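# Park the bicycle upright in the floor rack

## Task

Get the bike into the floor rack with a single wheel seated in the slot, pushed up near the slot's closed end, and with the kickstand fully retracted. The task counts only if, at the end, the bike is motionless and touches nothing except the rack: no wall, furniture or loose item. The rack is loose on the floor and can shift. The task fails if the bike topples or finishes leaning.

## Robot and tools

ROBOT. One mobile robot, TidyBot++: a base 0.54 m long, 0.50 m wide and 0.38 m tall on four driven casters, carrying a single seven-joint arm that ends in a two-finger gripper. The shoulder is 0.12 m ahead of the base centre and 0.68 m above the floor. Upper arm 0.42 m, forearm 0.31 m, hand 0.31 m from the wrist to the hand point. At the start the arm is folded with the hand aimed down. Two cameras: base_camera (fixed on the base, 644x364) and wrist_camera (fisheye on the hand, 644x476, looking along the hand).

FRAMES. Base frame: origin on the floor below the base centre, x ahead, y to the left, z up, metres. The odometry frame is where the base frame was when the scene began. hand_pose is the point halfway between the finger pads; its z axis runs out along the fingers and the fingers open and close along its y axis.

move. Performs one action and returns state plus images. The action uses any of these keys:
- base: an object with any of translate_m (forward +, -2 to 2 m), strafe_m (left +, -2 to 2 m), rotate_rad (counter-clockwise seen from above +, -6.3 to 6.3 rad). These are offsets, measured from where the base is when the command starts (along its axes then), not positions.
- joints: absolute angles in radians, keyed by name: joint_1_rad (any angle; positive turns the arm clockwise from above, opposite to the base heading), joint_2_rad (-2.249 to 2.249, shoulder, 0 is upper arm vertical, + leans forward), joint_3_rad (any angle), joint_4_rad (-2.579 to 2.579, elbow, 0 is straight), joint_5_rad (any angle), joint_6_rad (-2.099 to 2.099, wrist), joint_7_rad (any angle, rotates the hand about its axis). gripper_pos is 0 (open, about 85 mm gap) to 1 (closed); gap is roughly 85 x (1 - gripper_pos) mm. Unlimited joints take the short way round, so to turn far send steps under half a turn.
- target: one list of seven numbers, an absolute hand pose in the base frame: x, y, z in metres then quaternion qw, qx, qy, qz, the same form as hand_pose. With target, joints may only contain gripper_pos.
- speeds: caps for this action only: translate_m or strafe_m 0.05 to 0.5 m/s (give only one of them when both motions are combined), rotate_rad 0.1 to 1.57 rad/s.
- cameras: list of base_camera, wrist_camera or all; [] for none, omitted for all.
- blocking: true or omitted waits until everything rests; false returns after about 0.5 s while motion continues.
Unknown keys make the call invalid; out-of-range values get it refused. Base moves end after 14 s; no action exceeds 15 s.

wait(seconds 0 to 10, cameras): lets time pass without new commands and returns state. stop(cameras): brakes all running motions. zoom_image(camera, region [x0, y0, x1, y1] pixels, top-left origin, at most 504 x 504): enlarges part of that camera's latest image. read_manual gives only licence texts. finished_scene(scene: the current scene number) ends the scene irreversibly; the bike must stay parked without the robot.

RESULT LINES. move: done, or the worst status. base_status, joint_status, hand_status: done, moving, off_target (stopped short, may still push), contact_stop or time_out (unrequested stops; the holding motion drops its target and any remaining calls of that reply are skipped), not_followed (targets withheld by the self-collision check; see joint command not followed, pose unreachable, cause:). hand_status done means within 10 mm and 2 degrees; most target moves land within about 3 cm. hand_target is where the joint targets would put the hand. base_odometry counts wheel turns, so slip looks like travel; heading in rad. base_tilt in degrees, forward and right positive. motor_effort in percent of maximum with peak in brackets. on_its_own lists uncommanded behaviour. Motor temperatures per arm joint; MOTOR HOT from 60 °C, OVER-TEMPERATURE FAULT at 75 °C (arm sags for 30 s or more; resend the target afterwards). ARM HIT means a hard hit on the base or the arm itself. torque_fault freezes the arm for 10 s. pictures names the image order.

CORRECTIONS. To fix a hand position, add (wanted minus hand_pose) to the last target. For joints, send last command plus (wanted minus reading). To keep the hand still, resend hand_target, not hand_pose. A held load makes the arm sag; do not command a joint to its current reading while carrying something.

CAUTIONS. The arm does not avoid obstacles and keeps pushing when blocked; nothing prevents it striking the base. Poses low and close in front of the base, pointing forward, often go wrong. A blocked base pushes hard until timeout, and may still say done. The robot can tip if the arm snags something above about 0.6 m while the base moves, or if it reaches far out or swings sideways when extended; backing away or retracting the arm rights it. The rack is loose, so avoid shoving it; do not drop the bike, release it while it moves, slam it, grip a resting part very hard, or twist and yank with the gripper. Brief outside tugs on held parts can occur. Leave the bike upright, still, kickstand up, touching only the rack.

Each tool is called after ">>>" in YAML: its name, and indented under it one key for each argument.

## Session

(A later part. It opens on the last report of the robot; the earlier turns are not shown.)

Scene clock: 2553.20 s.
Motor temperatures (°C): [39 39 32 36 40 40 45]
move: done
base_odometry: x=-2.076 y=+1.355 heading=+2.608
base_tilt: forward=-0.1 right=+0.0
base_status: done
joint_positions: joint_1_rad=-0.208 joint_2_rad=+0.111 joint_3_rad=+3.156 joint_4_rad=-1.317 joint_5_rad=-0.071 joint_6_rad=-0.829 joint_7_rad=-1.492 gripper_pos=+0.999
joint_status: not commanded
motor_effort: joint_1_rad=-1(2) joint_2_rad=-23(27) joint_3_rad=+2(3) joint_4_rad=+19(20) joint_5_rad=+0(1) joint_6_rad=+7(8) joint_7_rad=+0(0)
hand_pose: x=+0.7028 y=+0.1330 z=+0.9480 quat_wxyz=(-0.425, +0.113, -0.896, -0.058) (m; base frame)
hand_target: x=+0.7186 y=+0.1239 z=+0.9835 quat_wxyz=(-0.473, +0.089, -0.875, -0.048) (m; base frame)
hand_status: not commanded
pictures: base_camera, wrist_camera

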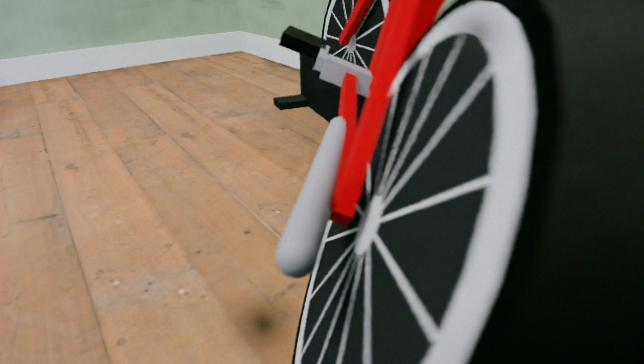

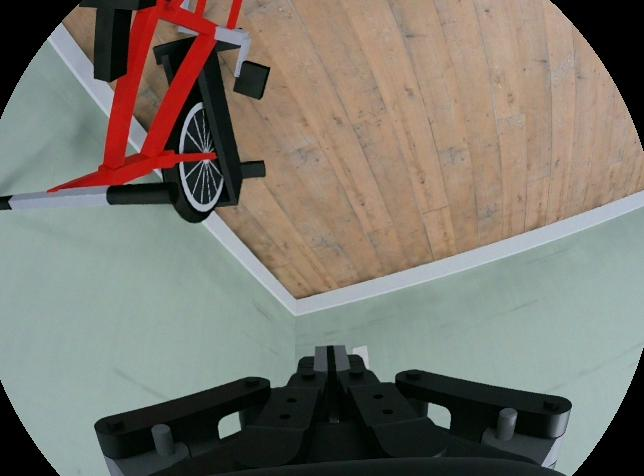

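>>> move:
  base: {"translate_m":-0.3}
  speeds: {"translate_m":0.1}

Scene clock: 2559.70 s.
Motor temperatures (°C): [39 39 32 36 40 40 45]
move: done
base_odometry: x=-1.818 y=+1.202 heading=+2.608
base_tilt: forward=-0.1 right=+0.0
base_status: done
joint_positions: joint_1_rad=-0.207 joint_2_rad=+0.107 joint_3_rad=+3.155 joint_4_rad=-1.317 joint_5_rad=-0.070 joint_6_rad=-0.828 joint_7_rad=-1.492 gripper_pos=+0.999
joint_status: not commanded
motor_effort: joint_1_rad=+0(2) joint_2_rad=-23(27) joint_3_rad=+1(3) joint_4_rad=+19(20) joint_5_rad=+0(1) joint_6_rad=+7(8) joint_7_rad=+0(0)
hand_pose: x=+0.7022 y=+0.1326 z=+0.9504 quat_wxyz=(-0.427, +0.113, -0.895, -0.057) (m; base frame)
hand_target: x=+0.7186 y=+0.1239 z=+0.9835 quat_wxyz=(-0.473, +0.089, -0.875, -0.048) (m; base frame)
hand_status: not commanded
pictures: base_camera, wrist_camera

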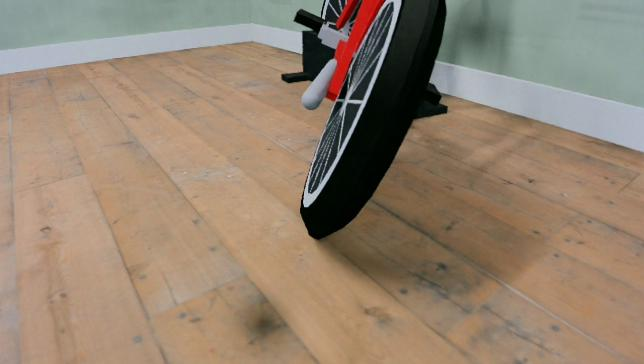

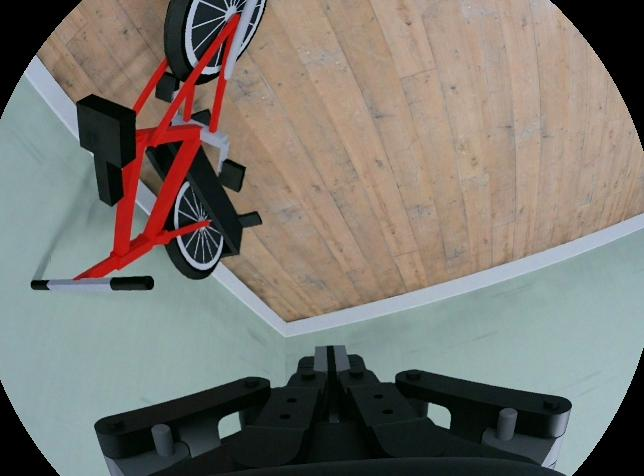

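>>> move:
  joints: {"joint_1_rad":0.0,"joint_2_rad":-0.027,"joint_3_rad":3.14,"joint_4_rad":-1.726,"joint_5_rad":0,"joint_6_rad":-1.443,"joint_7_rad":-1.57,"gripper_pos":0}
  base: {"translate_m":0.271,"strafe_m":0.685}
  cameras: []

>>> move:
  base: {"rotate_rad":-1.568}

>>> move:
  base: {"translate_m":0.05,"strafe_m":0.69}

Scene clock: 2594.70 s.
Motor temperatures (°C): [39 39 32 36 40 40 45]
move: done
base_odometry: x=-2.399 y=+0.750 heading=+2.609
base_tilt: forward=-0.1 right=+0.0
base_status: done
joint_positions: joint_1_rad=-0.010 joint_2_rad=-0.003 joint_3_rad=+3.149 joint_4_rad=-1.697 joint_5_rad=-0.064 joint_6_rad=-1.367 joint_7_rad=-1.492 gripper_pos=+0.000
joint_status: all done
motor_effort: joint_1_rad=-1(3) joint_2_rad=-15(24) joint_3_rad=+2(3) joint_4_rad=+15(20) joint_5_rad=+0(2) joint_6_rad=+0(8) joint_7_rad=+0(1)
hand_pose: x=+0.4550 y=+0.0218 z=+0.7544 quat_wxyz=(-0.042, +0.035, -0.998, -0.030) (m; base frame)
hand_target: x=+0.4193 y=+0.0018 z=+0.7509 quat_wxyz=(+0.000, +0.001, -1.000, +0.000) (m; base frame)
hand_status: not commanded
pictures: none
No camera images: "cameras" was empty.

Scene clock: 2597.03 s.
Motor temperatures (°C): [39 38 32 36 40 40 45]
move: done
base_odometry: x=-2.399 y=+0.750 heading=+1.041
base_tilt: forward=-0.1 right=+0.1
base_status: done
joint_positions: joint_1_rad=-0.001 joint_2_rad=-0.004 joint_3_rad=+3.147 joint_4_rad=-1.697 joint_5_rad=-0.061 joint_6_rad=-1.367 joint_7_rad=-1.492 gripper_pos=+0.000
joint_status: not commanded
motor_effort: joint_1_rad=-1(2) joint_2_rad=-15(18) joint_3_rad=+2(3) joint_4_rad=+15(16) joint_5_rad=+0(1) joint_6_rad=+0(1) joint_7_rad=+0(0)
hand_pose: x=+0.4549 y=+0.0182 z=+0.7544 quat_wxyz=(-0.042, +0.032, -0.998, -0.028) (m; base frame)
hand_target: x=+0.4193 y=+0.0018 z=+0.7509 quat_wxyz=(+0.000, +0.001, -1.000, +0.000) (m; base frame)
hand_status: not commanded
pictures: base_camera, wrist_camera

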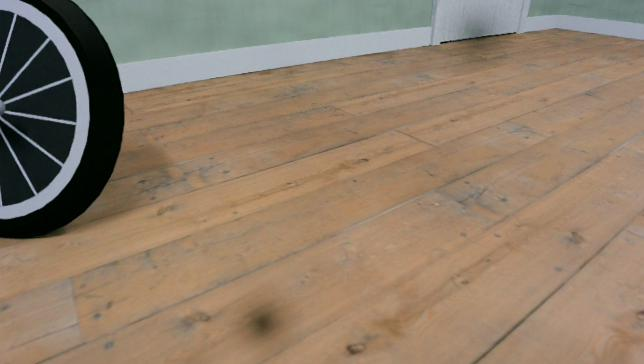

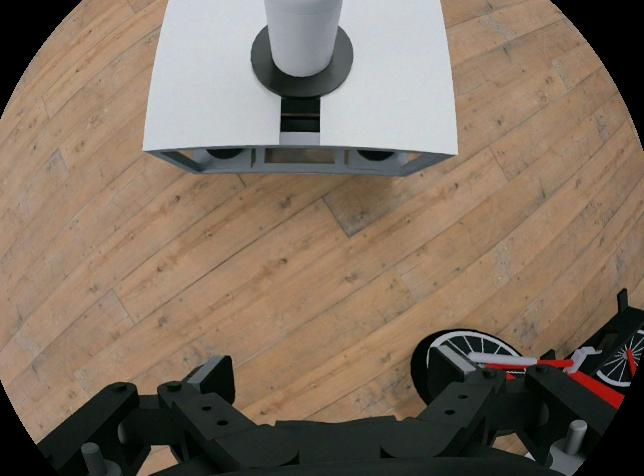

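Scene clock: 2599.53 s.
Motor temperatures (°C): [39 38 32 36 40 40 45]
move: done
base_odometry: x=-2.970 y=+1.142 heading=+1.040
base_tilt: forward=+0.0 right=-0.1
base_status: done
joint_positions: joint_1_rad=-0.001 joint_2_rad=-0.004 joint_3_rad=+3.146 joint_4_rad=-1.697 joint_5_rad=-0.060 joint_6_rad=-1.368 joint_7_rad=-1.492 gripper_pos=+0.000
joint_status: not commanded
motor_effort: joint_1_rad=-1(3) joint_2_rad=-15(16) joint_3_rad=+2(3) joint_4_rad=+15(16) joint_5_rad=+0(1) joint_6_rad=+0(2) joint_7_rad=+0(0)
hand_pose: x=+0.4546 y=+0.0184 z=+0.7545 quat_wxyz=(-0.041, +0.032, -0.998, -0.028) (m; base frame)
hand_target: x=+0.4193 y=+0.0018 z=+0.7509 quat_wxyz=(+0.000, +0.001, -1.000, +0.000) (m; base frame)
hand_status: not commanded
pictures: base_camera, wrist_camera

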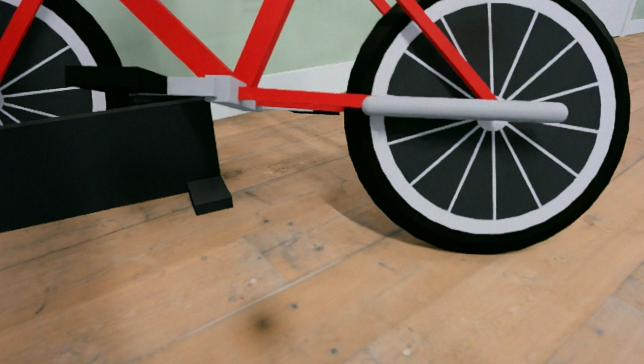

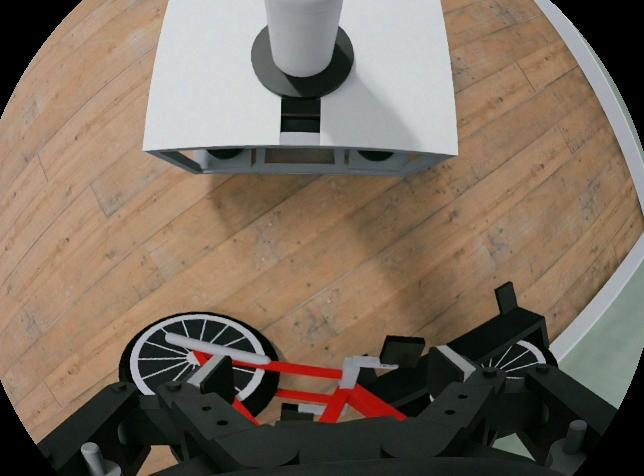

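>>> move:
  joints: {"joint_1_rad":0.0,"joint_2_rad":0.361,"joint_3_rad":3.14,"joint_4_rad":-0.94,"joint_5_rad":0,"joint_6_rad":-1.84,"joint_7_rad":3.14}

Scene clock: 2609.27 s.
Motor temperatures (°C): [39 38 32 36 40 40 45]
move: done
base_odometry: x=-2.970 y=+1.142 heading=+1.040
base_tilt: forward=+0.0 right=+0.0
base_status: not commanded
joint_positions: joint_1_rad=-0.001 joint_2_rad=+0.347 joint_3_rad=+3.146 joint_4_rad=-0.965 joint_5_rad=-0.060 joint_6_rad=-1.763 joint_7_rad=-3.062 gripper_pos=+0.000
joint_status: all done
motor_effort: joint_1_rad=-1(2) joint_2_rad=-28(29) joint_3_rad=+1(3) joint_4_rad=+15(17) joint_5_rad=-1(1) joint_6_rad=+1(2) joint_7_rad=+0(1)
hand_pose: x=+0.5866 y=+0.0183 z=+0.8479 quat_wxyz=(-0.005, -0.674, -0.737, -0.044) (m; base frame)
hand_target: x=+0.5708 y=+0.0019 z=+0.8479 quat_wxyz=(+0.000, -0.707, -0.707, +0.000) (m; base frame)
hand_status: not commanded
pictures: base_camera, wrist_camera

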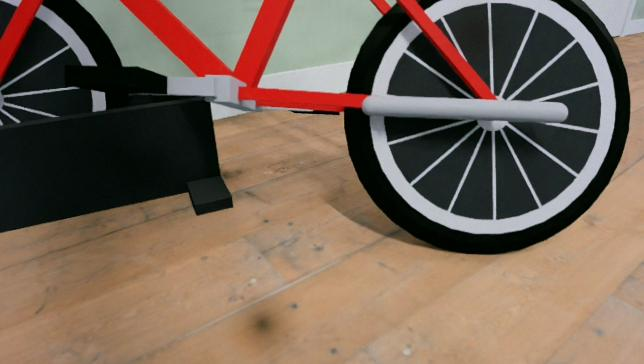

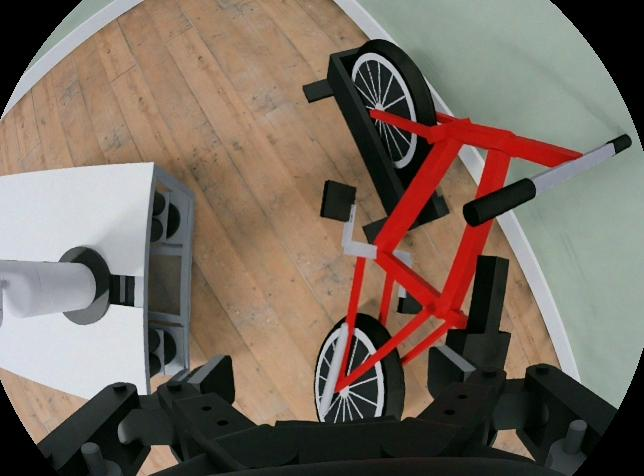

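>>> move:
  base: {"translate_m":0.25}
  speeds: {"translate_m":0.15}

Scene clock: 2631.37 s.
Motor temperatures (°C): [39 38 32 36 40 40 45]
move: done
base_odometry: x=-2.843 y=+1.358 heading=+1.041
base_tilt: forward=-0.1 right=+0.0
base_status: done
joint_positions: joint_1_rad=-0.001 joint_2_rad=+0.359 joint_3_rad=+3.146 joint_4_rad=-0.963 joint_5_rad=-0.060 joint_6_rad=-1.769 joint_7_rad=-3.065 gripper_pos=+0.000
joint_status: not commanded
motor_effort: joint_1_rad=-1(2) joint_2_rad=-28(31) joint_3_rad=+1(2) joint_4_rad=+15(16) joint_5_rad=-1(1) joint_6_rad=+1(2) joint_7_rad=+0(0)
hand_pose: x=+0.5873 y=+0.0182 z=+0.8425 quat_wxyz=(+0.001, -0.675, -0.736, -0.038) (m; base frame)
hand_target: x=+0.5708 y=+0.0019 z=+0.8479 quat_wxyz=(+0.000, -0.707, -0.707, +0.000) (m; base frame)
hand_status: not commanded
pictures: base_camera, wrist_camera

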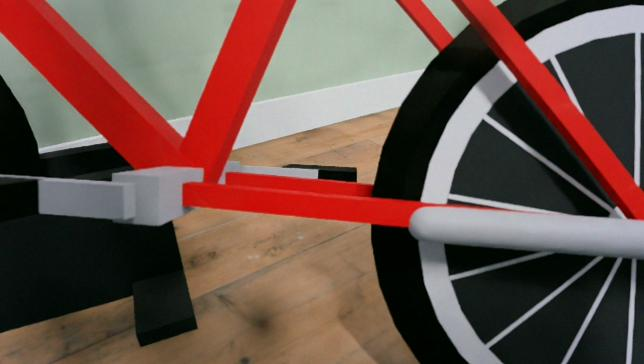

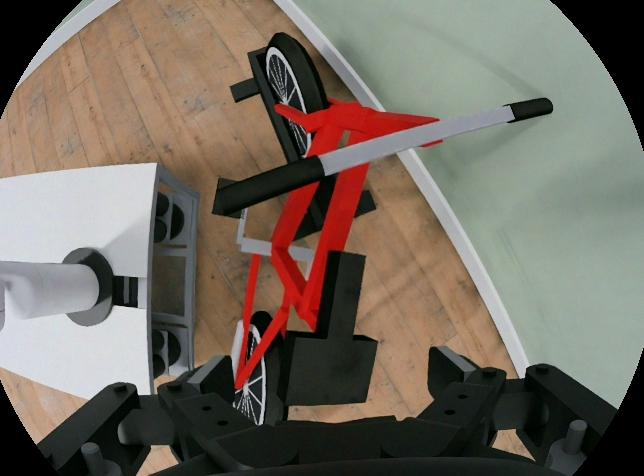

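>>> move:
  joints: {"joint_1_rad":0.0,"joint_2_rad":0.686,"joint_3_rad":3.14,"joint_4_rad":-0.869,"joint_5_rad":0,"joint_6_rad":-1.6,"joint_7_rad":3.14}

Scene clock: 2646.67 s.
Motor temperatures (°C): [39 38 32 36 40 40 45]
move: done
base_odometry: x=-2.843 y=+1.358 heading=+1.041
base_tilt: forward=+0.0 right=+0.0
base_status: not commanded
joint_positions: joint_1_rad=-0.001 joint_2_rad=+0.696 joint_3_rad=+3.146 joint_4_rad=-0.893 joint_5_rad=-0.060 joint_6_rad=-1.670 joint_7_rad=-3.065 gripper_pos=+0.000
joint_status: all done
motor_effort: joint_1_rad=-1(2) joint_2_rad=-38(42) joint_3_rad=+2(3) joint_4_rad=+15(16) joint_5_rad=-1(2) joint_6_rad=-1(3) joint_7_rad=+0(1)
hand_pose: x=+0.6665 y=+0.0184 z=+0.6903 quat_wxyz=(+0.063, -0.678, -0.732, +0.019) (m; base frame)
hand_target: x=+0.6957 y=+0.0020 z=+0.7011 quat_wxyz=(+0.005, -0.707, -0.707, +0.004) (m; base frame)
hand_status: not commanded
pictures: base_camera, wrist_camera

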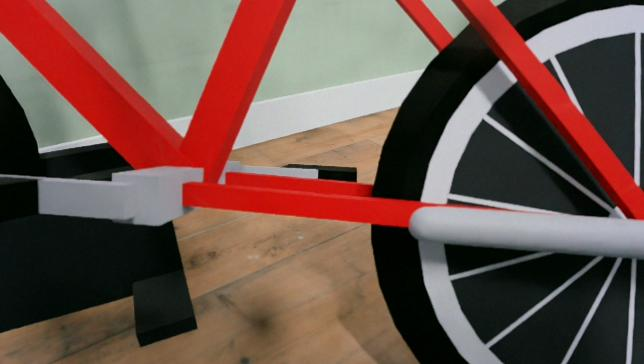

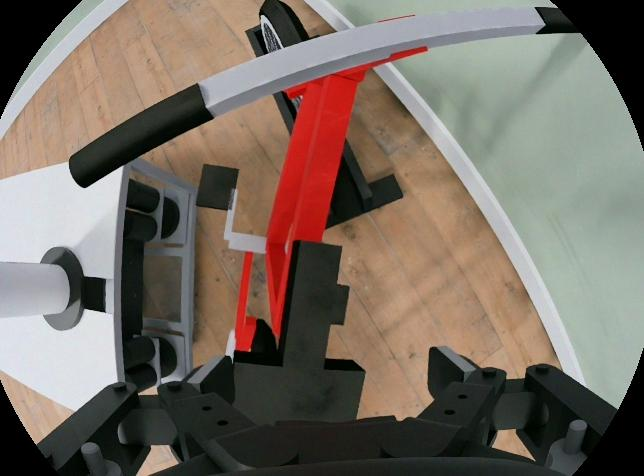

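>>> move:
  joints: {"joint_1_rad":0.0,"joint_2_rad":1.044,"joint_3_rad":3.14,"joint_4_rad":-0.5475,"joint_5_rad":0,"joint_6_rad":-1.864,"joint_7_rad":3.14}

Scene clock: 2658.57 s.
Motor temperatures (°C): [39 38 32 36 40 40 45]
move: done
base_odometry: x=-2.843 y=+1.358 heading=+1.041
base_tilt: forward=-0.1 right=+0.0
base_status: not commanded
joint_positions: joint_1_rad=-0.001 joint_2_rad=+1.052 joint_3_rad=+3.146 joint_4_rad=-0.573 joint_5_rad=-0.060 joint_6_rad=-1.784 joint_7_rad=-3.065 gripper_pos=+0.000
joint_status: all done
motor_effort: joint_1_rad=-1(2) joint_2_rad=-45(49) joint_3_rad=+1(2) joint_4_rad=+14(16) joint_5_rad=+0(1) joint_6_rad=-3(4) joint_7_rad=+0(1)
hand_pose: x=+0.7161 y=+0.0182 z=+0.5734 quat_wxyz=(+0.117, -0.672, -0.728, +0.070) (m; base frame)
hand_target: x=+0.7009 y=+0.0019 z=+0.5908 quat_wxyz=(+0.111, -0.699, -0.698, +0.110) (m; base frame)
hand_status: not commanded
pictures: base_camera, wrist_camera

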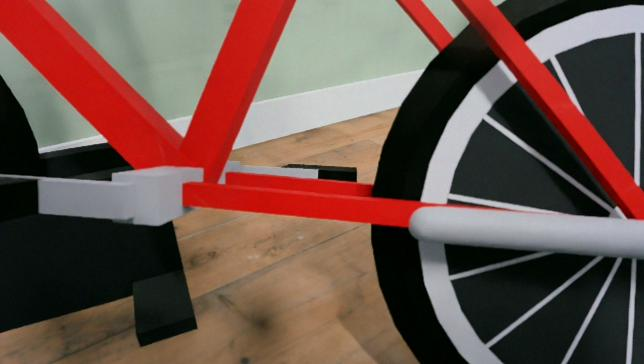

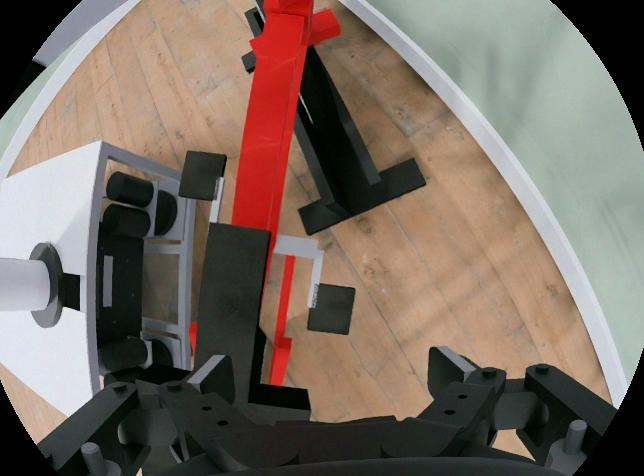

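>>> move:
  joints: {"joint_1_rad":0.0,"joint_2_rad":1.011,"joint_3_rad":3.14,"joint_4_rad":-0.5767,"joint_5_rad":0,"joint_6_rad":-1.99,"joint_7_rad":3.14}

Scene clock: 2674.20 s.
Motor temperatures (°C): [39 39 32 36 40 40 45]
move: done
base_odometry: x=-2.843 y=+1.358 heading=+1.041
base_tilt: forward=+0.0 right=+0.0
base_status: not commanded
joint_positions: joint_1_rad=-0.001 joint_2_rad=+1.033 joint_3_rad=+3.146 joint_4_rad=-0.575 joint_5_rad=-0.060 joint_6_rad=-1.920 joint_7_rad=-3.065 gripper_pos=+0.000
joint_status: all done
motor_effort: joint_1_rad=-1(2) joint_2_rad=-45(48) joint_3_rad=+1(1) joint_4_rad=+13(15) joint_5_rad=+0(1) joint_6_rad=-3(4) joint_7_rad=+0(1)
hand_pose: x=+0.6772 y=+0.0176 z=+0.5979 quat_wxyz=(+0.160, -0.664, -0.722, +0.110) (m; base frame)
hand_target: x=+0.6583 y=+0.0019 z=+0.6178 quat_wxyz=(+0.153, -0.691, -0.690, +0.153) (m; base frame)
hand_status: not commanded
pictures: base_camera, wrist_camera

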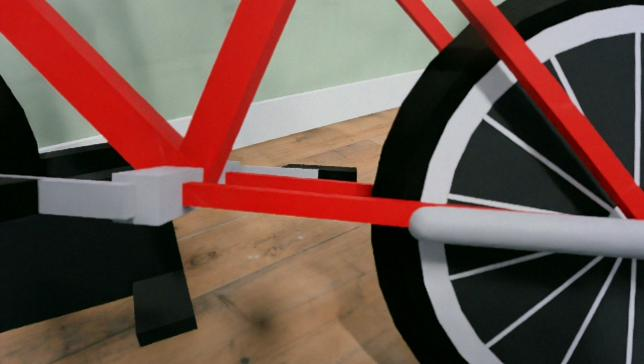

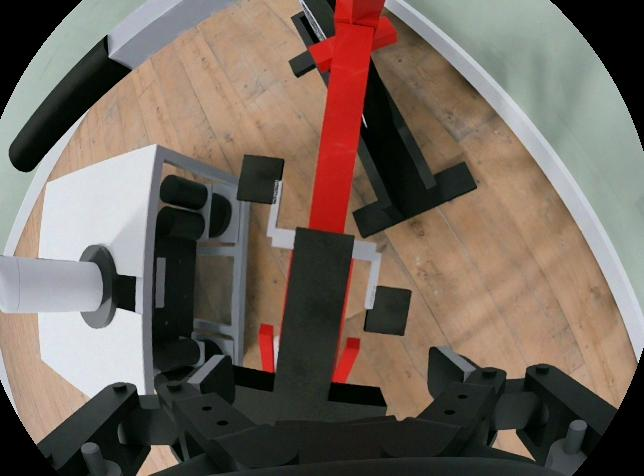

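>>> move:
  joints: {"joint_1_rad":-0.03,"joint_2_rad":1.0,"joint_3_rad":3.14,"joint_4_rad":-0.72,"joint_5_rad":0,"joint_6_rad":-1.86,"joint_7_rad":3.14}

Scene clock: 2679.10 s.
Motor temperatures (°C): [39 39 32 36 40 40 45]
move: done
base_odometry: x=-2.843 y=+1.358 heading=+1.041
base_tilt: forward=+0.0 right=+0.0
base_status: not commanded
joint_positions: joint_1_rad=-0.022 joint_2_rad=+1.027 joint_3_rad=+3.146 joint_4_rad=-0.695 joint_5_rad=-0.060 joint_6_rad=-1.911 joint_7_rad=-3.065 gripper_pos=+0.000
joint_status: all done
motor_effort: joint_1_rad=-1(2) joint_2_rad=-44(46) joint_3_rad=+1(1) joint_4_rad=+12(14) joint_5_rad=+0(1) joint_6_rad=-4(5) joint_7_rad=+0(1)
hand_pose: x=+0.6427 y=+0.0287 z=+0.5785 quat_wxyz=(+0.196, -0.650, -0.719, +0.146) (m; base frame)
hand_target: x=+0.6515 y=+0.0179 z=+0.5806 quat_wxyz=(+0.152, -0.680, -0.700, +0.156) (m; base frame)
hand_status: not commanded
pictures: base_camera, wrist_camera

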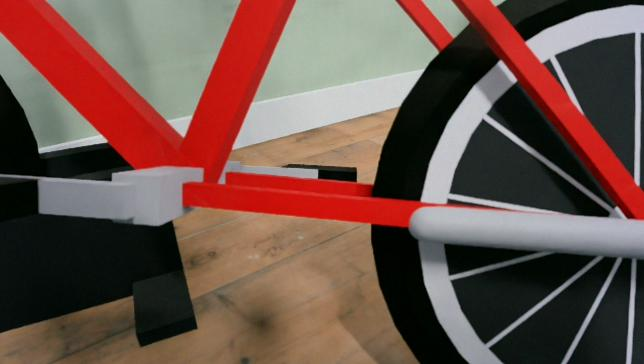

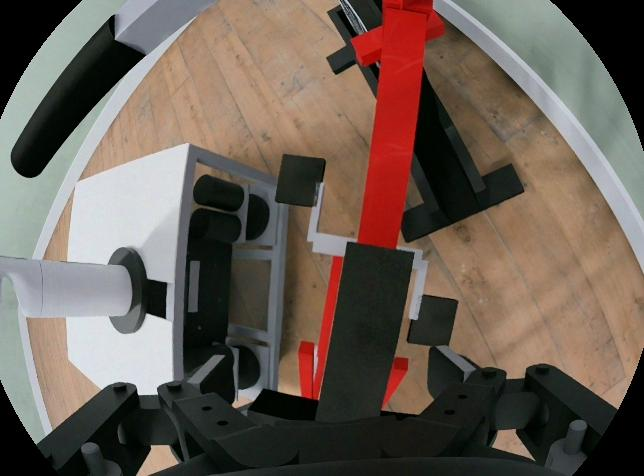

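>>> move:
  joints: {"joint_1_rad":-0.03,"joint_2_rad":1.035,"joint_3_rad":3.14,"joint_4_rad":-0.755,"joint_5_rad":0,"joint_6_rad":-1.73,"joint_7_rad":3.14}

Scene clock: 2686.47 s.
Motor temperatures (°C): [39 39 32 36 40 40 45]
move: done
base_odometry: x=-2.843 y=+1.358 heading=+1.041
base_tilt: forward=+0.0 right=+0.0
base_status: not commanded
joint_positions: joint_1_rad=-0.022 joint_2_rad=+1.038 joint_3_rad=+3.146 joint_4_rad=-0.729 joint_5_rad=-0.060 joint_6_rad=-1.789 joint_7_rad=-3.065 gripper_pos=+0.000
joint_status: all done
motor_effort: joint_1_rad=-1(2) joint_2_rad=-44(47) joint_3_rad=+0(1) joint_4_rad=+13(14) joint_5_rad=+0(1) joint_6_rad=-4(5) joint_7_rad=+0(1)
hand_pose: x=+0.6641 y=+0.0297 z=+0.5497 quat_wxyz=(+0.169, -0.658, -0.724, +0.121) (m; base frame)
hand_target: x=+0.6723 y=+0.0186 z=+0.5390 quat_wxyz=(+0.131, -0.684, -0.705, +0.135) (m; base frame)
hand_status: not commanded
pictures: base_camera, wrist_camera

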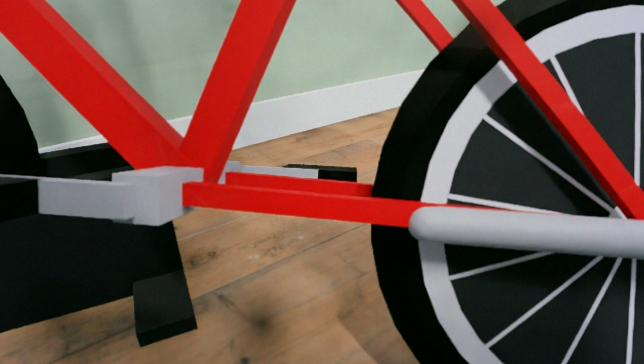

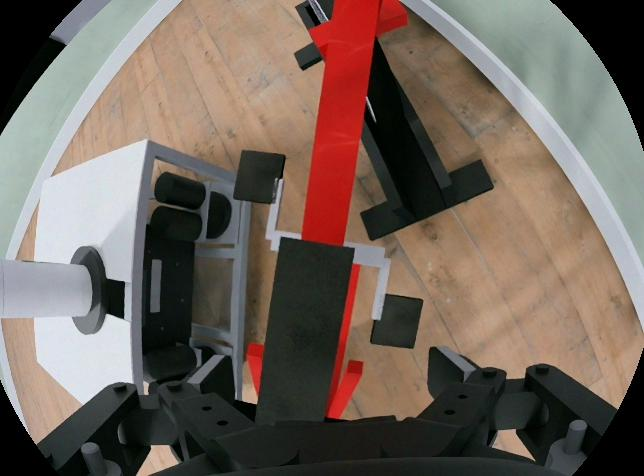

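>>> move:
  joints: {"joint_1_rad":-0.03,"joint_2_rad":0.995,"joint_3_rad":3.14,"joint_4_rad":-0.95,"joint_5_rad":0,"joint_6_rad":-1.58,"joint_7_rad":3.14}

Scene clock: 2694.33 s.
Motor temperatures (°C): [39 39 32 36 40 40 45]
move: done
base_odometry: x=-2.843 y=+1.358 heading=+1.041
base_tilt: forward=+0.0 right=+0.0
base_status: not commanded
joint_positions: joint_1_rad=-0.022 joint_2_rad=+1.024 joint_3_rad=+3.146 joint_4_rad=-0.923 joint_5_rad=-0.060 joint_6_rad=-1.654 joint_7_rad=-3.065 gripper_pos=+0.000
joint_status: all done
motor_effort: joint_1_rad=+0(2) joint_2_rad=-43(45) joint_3_rad=+1(2) joint_4_rad=+11(13) joint_5_rad=+0(2) joint_6_rad=-3(5) joint_7_rad=+0(1)
hand_pose: x=+0.6325 y=+0.0292 z=+0.5066 quat_wxyz=(+0.185, -0.658, -0.717, +0.136) (m; base frame)
hand_target: x=+0.6478 y=+0.0179 z=+0.5073 quat_wxyz=(+0.133, -0.684, -0.704, +0.136) (m; base frame)
hand_status: not commanded
pictures: base_camera, wrist_camera

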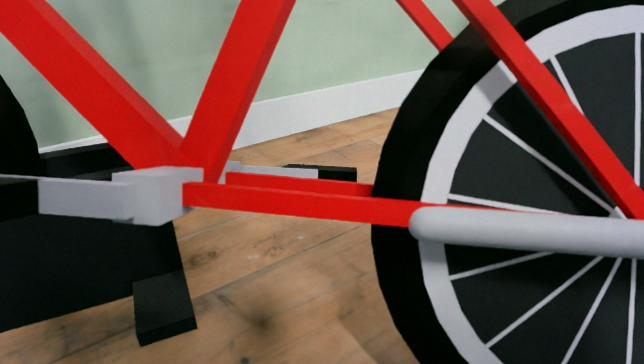

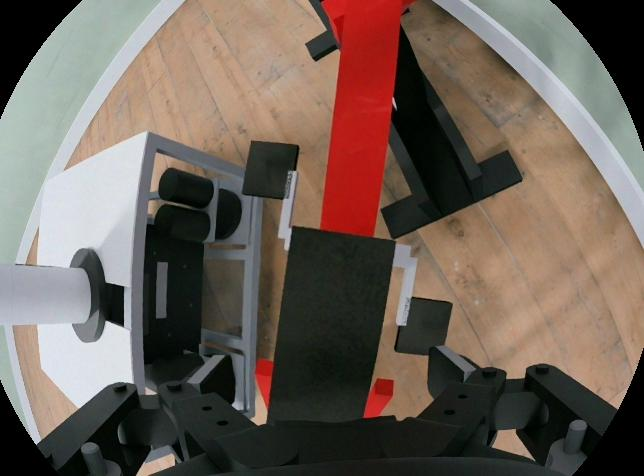

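>>> move:
  joints: {"joint_1_rad":-0.03,"joint_2_rad":1.01,"joint_3_rad":3.14,"joint_4_rad":-1.063,"joint_5_rad":0,"joint_6_rad":-1.47,"joint_7_rad":3.14}

Scene clock: 2700.60 s.
Motor temperatures (°C): [39 39 32 36 40 40 45]
move: done
base_odometry: x=-2.843 y=+1.358 heading=+1.041
base_tilt: forward=+0.0 right=+0.0
base_status: not commanded
joint_positions: joint_1_rad=-0.022 joint_2_rad=+1.023 joint_3_rad=+3.146 joint_4_rad=-1.038 joint_5_rad=-0.060 joint_6_rad=-1.545 joint_7_rad=-3.065 gripper_pos=+0.000
joint_status: all done
motor_effort: joint_1_rad=-1(1) joint_2_rad=-42(44) joint_3_rad=+1(1) joint_4_rad=+10(13) joint_5_rad=+0(1) joint_6_rad=-4(5) joint_7_rad=+0(1)
hand_pose: x=+0.6158 y=+0.0288 z=+0.4750 quat_wxyz=(+0.186, -0.660, -0.714, +0.138) (m; base frame)
hand_target: x=+0.6289 y=+0.0174 z=+0.4677 quat_wxyz=(+0.139, -0.683, -0.703, +0.143) (m; base frame)
hand_status: not commanded
pictures: base_camera, wrist_camera

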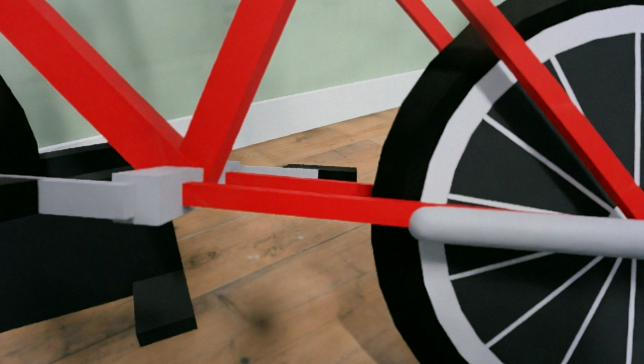

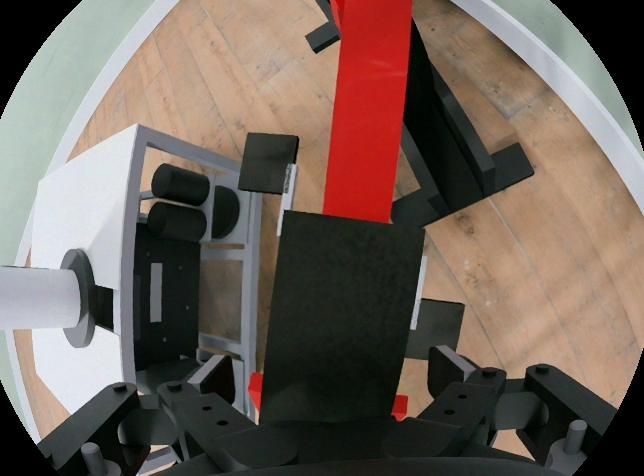

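>>> move:
  joints: {"gripper_pos":0.65}

Scene clock: 2704.30 s.
Motor temperatures (°C): [39 40 32 36 40 40 45]
move: off_target
base_odometry: x=-2.843 y=+1.358 heading=+1.040
base_tilt: forward=+0.0 right=-0.1
base_status: not commanded
joint_positions: joint_1_rad=+0.000 joint_2_rad=+1.015 joint_3_rad=+3.162 joint_4_rad=-1.046 joint_5_rad=-0.046 joint_6_rad=-1.499 joint_7_rad=-3.130 gripper_pos=+0.559
joint_status: gripper_pos off_target (ended at +0.559, target +0.650)
motor_effort: joint_1_rad=-7(9) joint_2_rad=-44(45) joint_3_rad=-4(6) joint_4_rad=+7(15) joint_5_rad=-2(3) joint_6_rad=-6(10) joint_7_rad=+6(11)
hand_pose: x=+0.6277 y=+0.0064 z=+0.4713 quat_wxyz=(+0.158, -0.697, -0.686, +0.135) (m; base frame)
hand_target: x=+0.6289 y=+0.0174 z=+0.4677 quat_wxyz=(+0.139, -0.683, -0.703, +0.143) (m; base frame)
hand_status: not commanded
pictures: base_camera, wrist_camera

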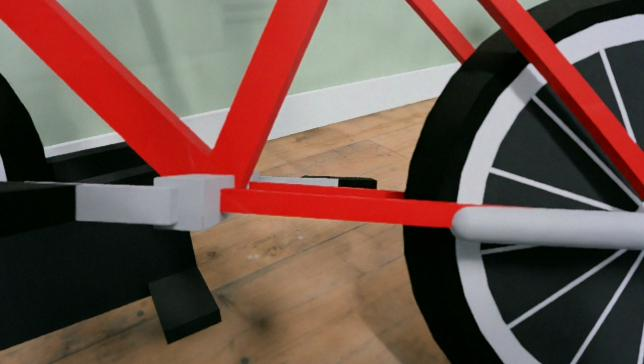

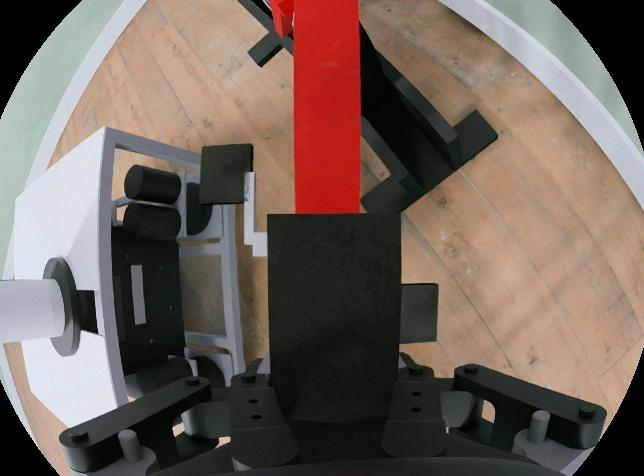

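>>> move:
  base: {"translate_m":-0.06}
  speeds: {"translate_m":0.1}
  joints: {"joint_1_rad":-0.02,"joint_2_rad":0.872,"joint_3_rad":3.14,"joint_4_rad":-1.232,"joint_5_rad":0,"joint_6_rad":-1.31,"joint_7_rad":3.14,"gripper_pos":0.75}

Scene clock: 2722.87 s.
Motor temperatures (°C): [39 40 32 36 40 40 45]
move: off_target
base_odometry: x=-2.873 y=+1.306 heading=+1.040
base_tilt: forward=-0.1 right=+0.0
base_status: done
joint_positions: joint_1_rad=-0.005 joint_2_rad=+0.896 joint_3_rad=+3.162 joint_4_rad=-1.184 joint_5_rad=-0.046 joint_6_rad=-1.361 joint_7_rad=-3.136 gripper_pos=+0.559
joint_status: joint_4_rad off_target (ended at -1.184, target -1.232); gripper_pos off_target (ended at +0.559, target +0.750); the others done
motor_effort: joint_1_rad=-3(9) joint_2_rad=-41(44) joint_3_rad=-3(6) joint_4_rad=+7(9) joint_5_rad=+1(4) joint_6_rad=-5(8) joint_7_rad=+10(11)
hand_pose: x=+0.6304 y=+0.0086 z=+0.4939 quat_wxyz=(+0.116, -0.706, -0.692, +0.095) (m; base frame)
hand_target: x=+0.6279 y=+0.0123 z=+0.4929 quat_wxyz=(+0.095, -0.694, -0.707, +0.097) (m; base frame)
hand_status: not commanded
pictures: base_camera, wrist_camera

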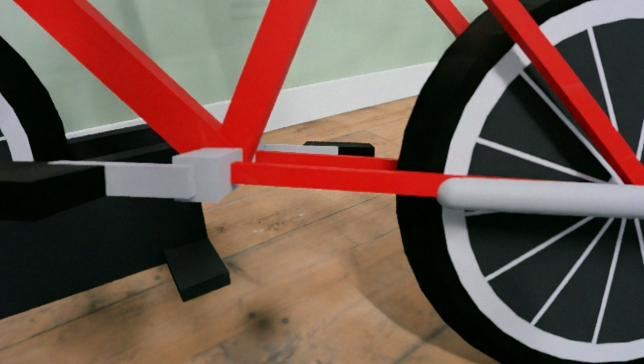

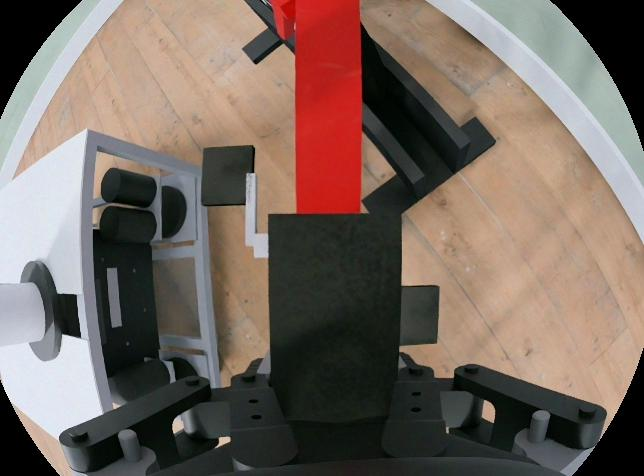

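>>> move:
  base: {"translate_m":-0.07}
  speeds: {"translate_m":0.1}
  joints: {"joint_1_rad":-0.02,"joint_2_rad":0.745,"joint_3_rad":3.14,"joint_4_rad":-1.396,"joint_5_rad":0,"joint_6_rad":-1.14,"joint_7_rad":3.14}

>>> move:
  base: {"translate_m":-0.06}
  speeds: {"translate_m":0.1}
  joints: {"joint_1_rad":-0.02,"joint_2_rad":0.655,"joint_3_rad":3.14,"joint_4_rad":-1.53,"joint_5_rad":0,"joint_6_rad":-0.97,"joint_7_rad":3.14}

Scene clock: 2728.53 s.
Motor temperatures (°C): [39 40 32 36 40 40 45]
move: off_target
base_odometry: x=-2.909 y=+1.246 heading=+1.041
base_tilt: forward=-0.1 right=+0.0
base_status: done
joint_positions: joint_1_rad=-0.007 joint_2_rad=+0.777 joint_3_rad=+3.161 joint_4_rad=-1.343 joint_5_rad=-0.036 joint_6_rad=-1.189 joint_7_rad=-3.138 gripper_pos=+0.564
joint_status: joint_4_rad off_target (ended at -1.343, target -1.396); the others done
motor_effort: joint_1_rad=-2(5) joint_2_rad=-39(41) joint_3_rad=-1(4) joint_4_rad=+7(8) joint_5_rad=-2(5) joint_6_rad=-5(7) joint_7_rad=+2(11)
hand_pose: x=+0.6304 y=+0.0060 z=+0.5104 quat_wxyz=(+0.066, -0.712, -0.697, +0.052) (m; base frame)
hand_target: x=+0.6255 y=+0.0122 z=+0.5131 quat_wxyz=(+0.049, -0.698, -0.712, +0.049) (m; base frame)
hand_status: not commanded
pictures: base_camera, wrist_camera

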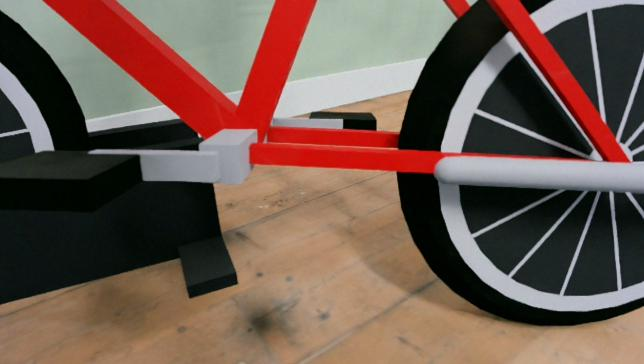

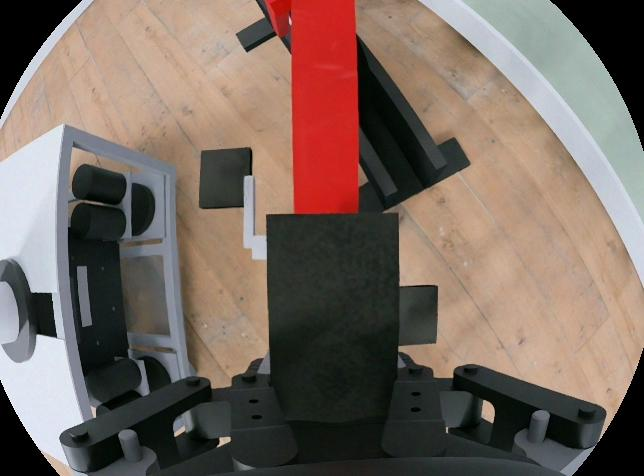

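Scene clock: 2729.67 s.
Motor temperatures (°C): [39 40 32 36 40 40 45]
move: off_target
base_odometry: x=-2.939 y=+1.194 heading=+1.041
base_tilt: forward=-0.1 right=+0.1
base_status: done
joint_positions: joint_1_rad=-0.005 joint_2_rad=+0.686 joint_3_rad=+3.160 joint_4_rad=-1.485 joint_5_rad=-0.036 joint_6_rad=-1.018 joint_7_rad=-3.150 gripper_pos=+0.564
joint_status: joint_4_rad off_target (ended at -1.485, target -1.530); the others done
motor_effort: joint_1_rad=-4(6) joint_2_rad=-37(39) joint_3_rad=-2(4) joint_4_rad=+9(10) joint_5_rad=+3(7) joint_6_rad=-3(6) joint_7_rad=+6(10)
hand_pose: x=+0.6306 y=+0.0048 z=+0.5189 quat_wxyz=(+0.023, -0.720, -0.694, +0.010) (m; base frame)
hand_target: x=+0.6279 y=+0.0123 z=+0.5231 quat_wxyz=(+0.005, -0.700, -0.714, +0.004) (m; base frame)
hand_status: not commanded
pictures: base_camera, wrist_camera

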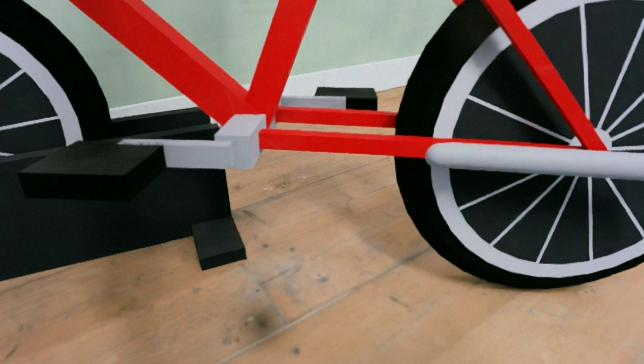

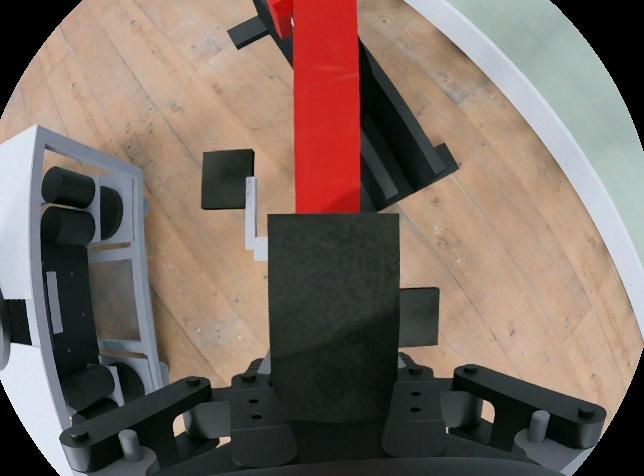

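>>> move:
  base: {"strafe_m":0.03}
  speeds: {"strafe_m":0.05}

Scene clock: 2773.57 s.
Motor temperatures (°C): [39 40 32 36 40 40 45]
move: done
base_odometry: x=-2.965 y=+1.209 heading=+1.041
base_tilt: forward=+0.0 right=+0.1
base_status: done
joint_positions: joint_1_rad=+0.019 joint_2_rad=+0.684 joint_3_rad=+3.174 joint_4_rad=-1.486 joint_5_rad=-0.010 joint_6_rad=-1.018 joint_7_rad=-3.150 gripper_pos=+0.570
joint_status: not commanded
motor_effort: joint_1_rad=-8(11) joint_2_rad=-37(38) joint_3_rad=-5(8) joint_4_rad=+8(10) joint_5_rad=-4(7) joint_6_rad=-2(4) joint_7_rad=+1(6)
hand_pose: x=+0.6299 y=-0.0219 z=+0.5192 quat_wxyz=(+0.013, -0.727, -0.686, +0.020) (m; base frame)
hand_target: x=+0.6279 y=+0.0123 z=+0.5231 quat_wxyz=(+0.005, -0.700, -0.714, +0.004) (m; base frame)
hand_status: not commanded
pictures: base_camera, wrist_camera

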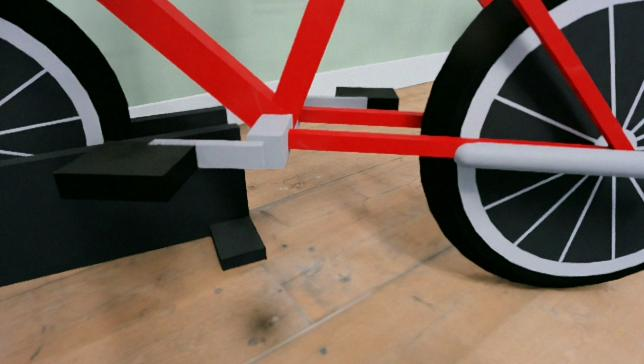

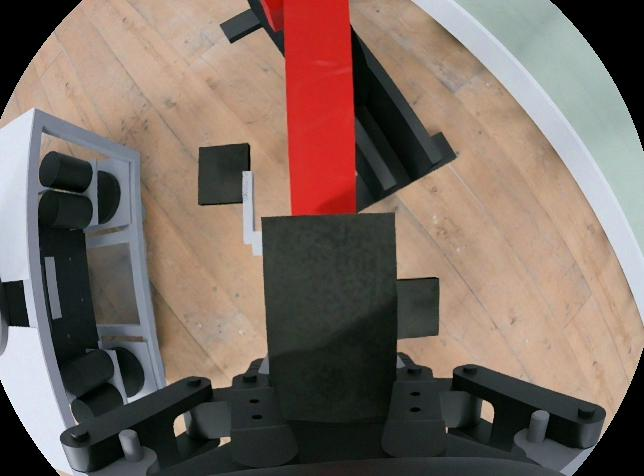

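>>> move:
  base: {"strafe_m":0.04}
  speeds: {"strafe_m":0.05}

Scene clock: 2778.03 s.
Motor temperatures (°C): [39 40 32 36 40 40 45]
move: done
base_odometry: x=-2.999 y=+1.229 heading=+1.041
base_tilt: forward=+0.0 right=+0.1
base_status: done
joint_positions: joint_1_rad=+0.015 joint_2_rad=+0.680 joint_3_rad=+3.179 joint_4_rad=-1.495 joint_5_rad=+0.010 joint_6_rad=-1.016 joint_7_rad=-3.153 gripper_pos=+0.571
joint_status: not commanded
motor_effort: joint_1_rad=-8(15) joint_2_rad=-36(37) joint_3_rad=-5(10) joint_4_rad=+10(11) joint_5_rad=-2(11) joint_6_rad=-2(5) joint_7_rad=+3(7)
hand_pose: x=+0.6267 y=-0.0274 z=+0.5194 quat_wxyz=(+0.006, -0.724, -0.689, +0.029) (m; base frame)
hand_target: x=+0.6279 y=+0.0123 z=+0.5231 quat_wxyz=(+0.005, -0.700, -0.714, +0.004) (m; base frame)
hand_status: not commanded
pictures: base_camera, wrist_camera

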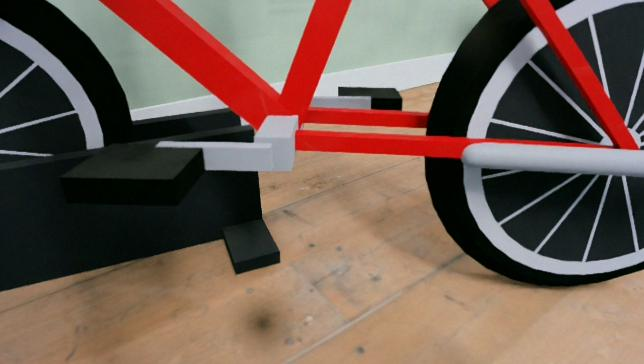

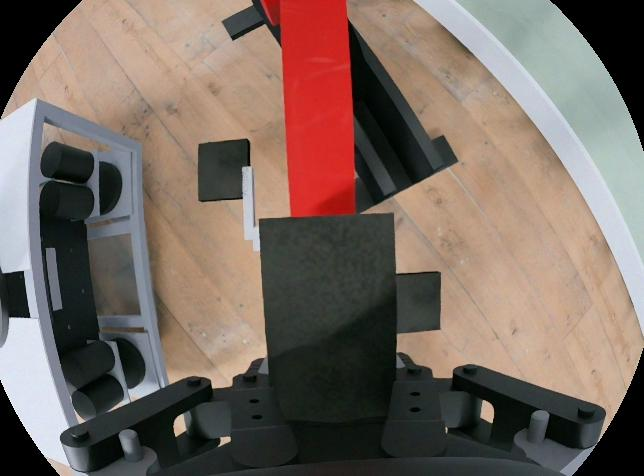

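>>> move:
  base: {"translate_m":-0.04}
  speeds: {"translate_m":0.05}
  joints: {"joint_6_rad":-0.88}

>>> move:
  base: {"translate_m":-0.03}
  speeds: {"translate_m":0.05}
  joints: {"joint_6_rad":-0.82}

Scene clock: 2785.73 s.
Motor temperatures (°C): [39 40 32 36 40 40 45]
move: done
base_odometry: x=-3.020 y=+1.195 heading=+1.041
base_tilt: forward=-0.1 right=+0.0
base_status: done
joint_positions: joint_1_rad=+0.015 joint_2_rad=+0.669 joint_3_rad=+3.175 joint_4_rad=-1.506 joint_5_rad=+0.009 joint_6_rad=-0.959 joint_7_rad=-3.153 gripper_pos=+0.571
joint_status: all done
motor_effort: joint_1_rad=-7(10) joint_2_rad=-35(38) joint_3_rad=-3(5) joint_4_rad=+8(14) joint_5_rad=+5(6) joint_6_rad=+2(11) joint_7_rad=+8(9)
hand_pose: x=+0.6407 y=-0.0254 z=+0.5217 quat_wxyz=(-0.012, -0.723, -0.690, +0.007) (m; base frame)
hand_target: x=+0.6559 y=+0.0129 z=+0.5240 quat_wxyz=(-0.026, -0.700, -0.713, -0.028) (m; base frame)
hand_status: not commanded
pictures: base_camera, wrist_camera

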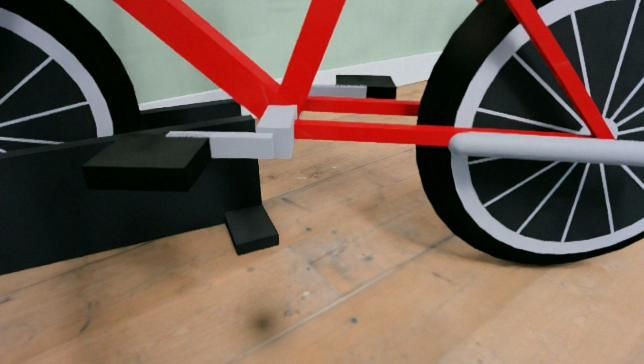

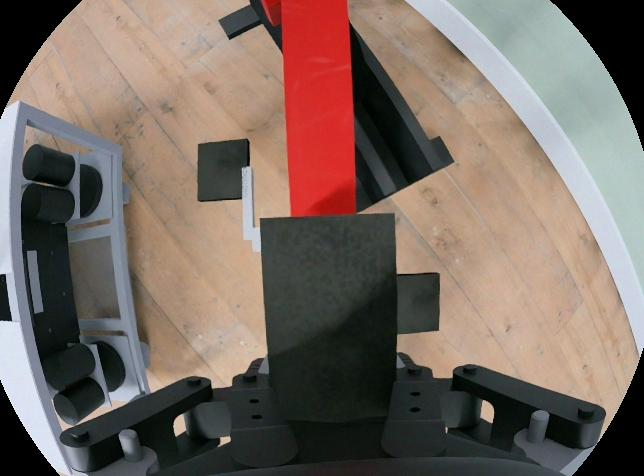

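Scene clock: 2786.80 s.
Motor temperatures (°C): [39 40 32 36 40 40 45]
move: off_target
base_odometry: x=-3.035 y=+1.169 heading=+1.041
base_tilt: forward=+0.0 right=+0.0
base_status: done
joint_positions: joint_1_rad=+0.019 joint_2_rad=+0.666 joint_3_rad=+3.175 joint_4_rad=-1.506 joint_5_rad=+0.009 joint_6_rad=-0.918 joint_7_rad=-3.153 gripper_pos=+0.571
joint_status: joint_6_rad off_target (ended at -0.918, target -0.820)
motor_effort: joint_1_rad=-9(13) joint_2_rad=-34(35) joint_3_rad=-4(7) joint_4_rad=+10(12) joint_5_rad=+1(5) joint_6_rad=+6(11) joint_7_rad=+4(8)
hand_pose: x=+0.6538 y=-0.0280 z=+0.5238 quat_wxyz=(-0.028, -0.724, -0.689, -0.008) (m; base frame)
hand_target: x=+0.6744 y=+0.0133 z=+0.5259 quat_wxyz=(-0.047, -0.699, -0.712, -0.049) (m; base frame)
hand_status: not commanded
pictures: base_camera, wrist_camera

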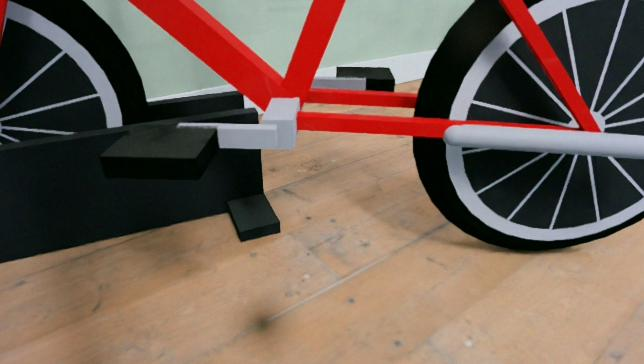

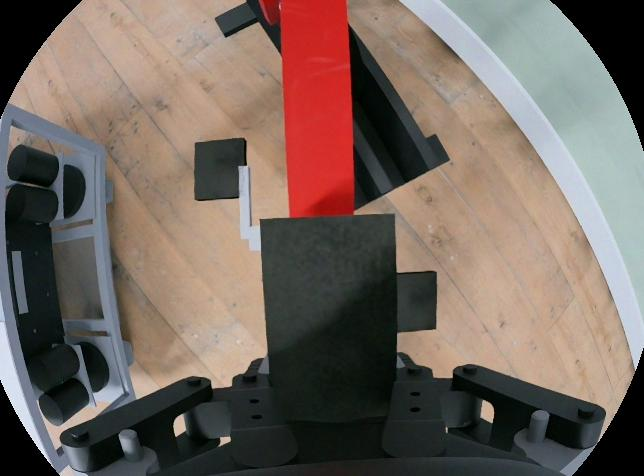

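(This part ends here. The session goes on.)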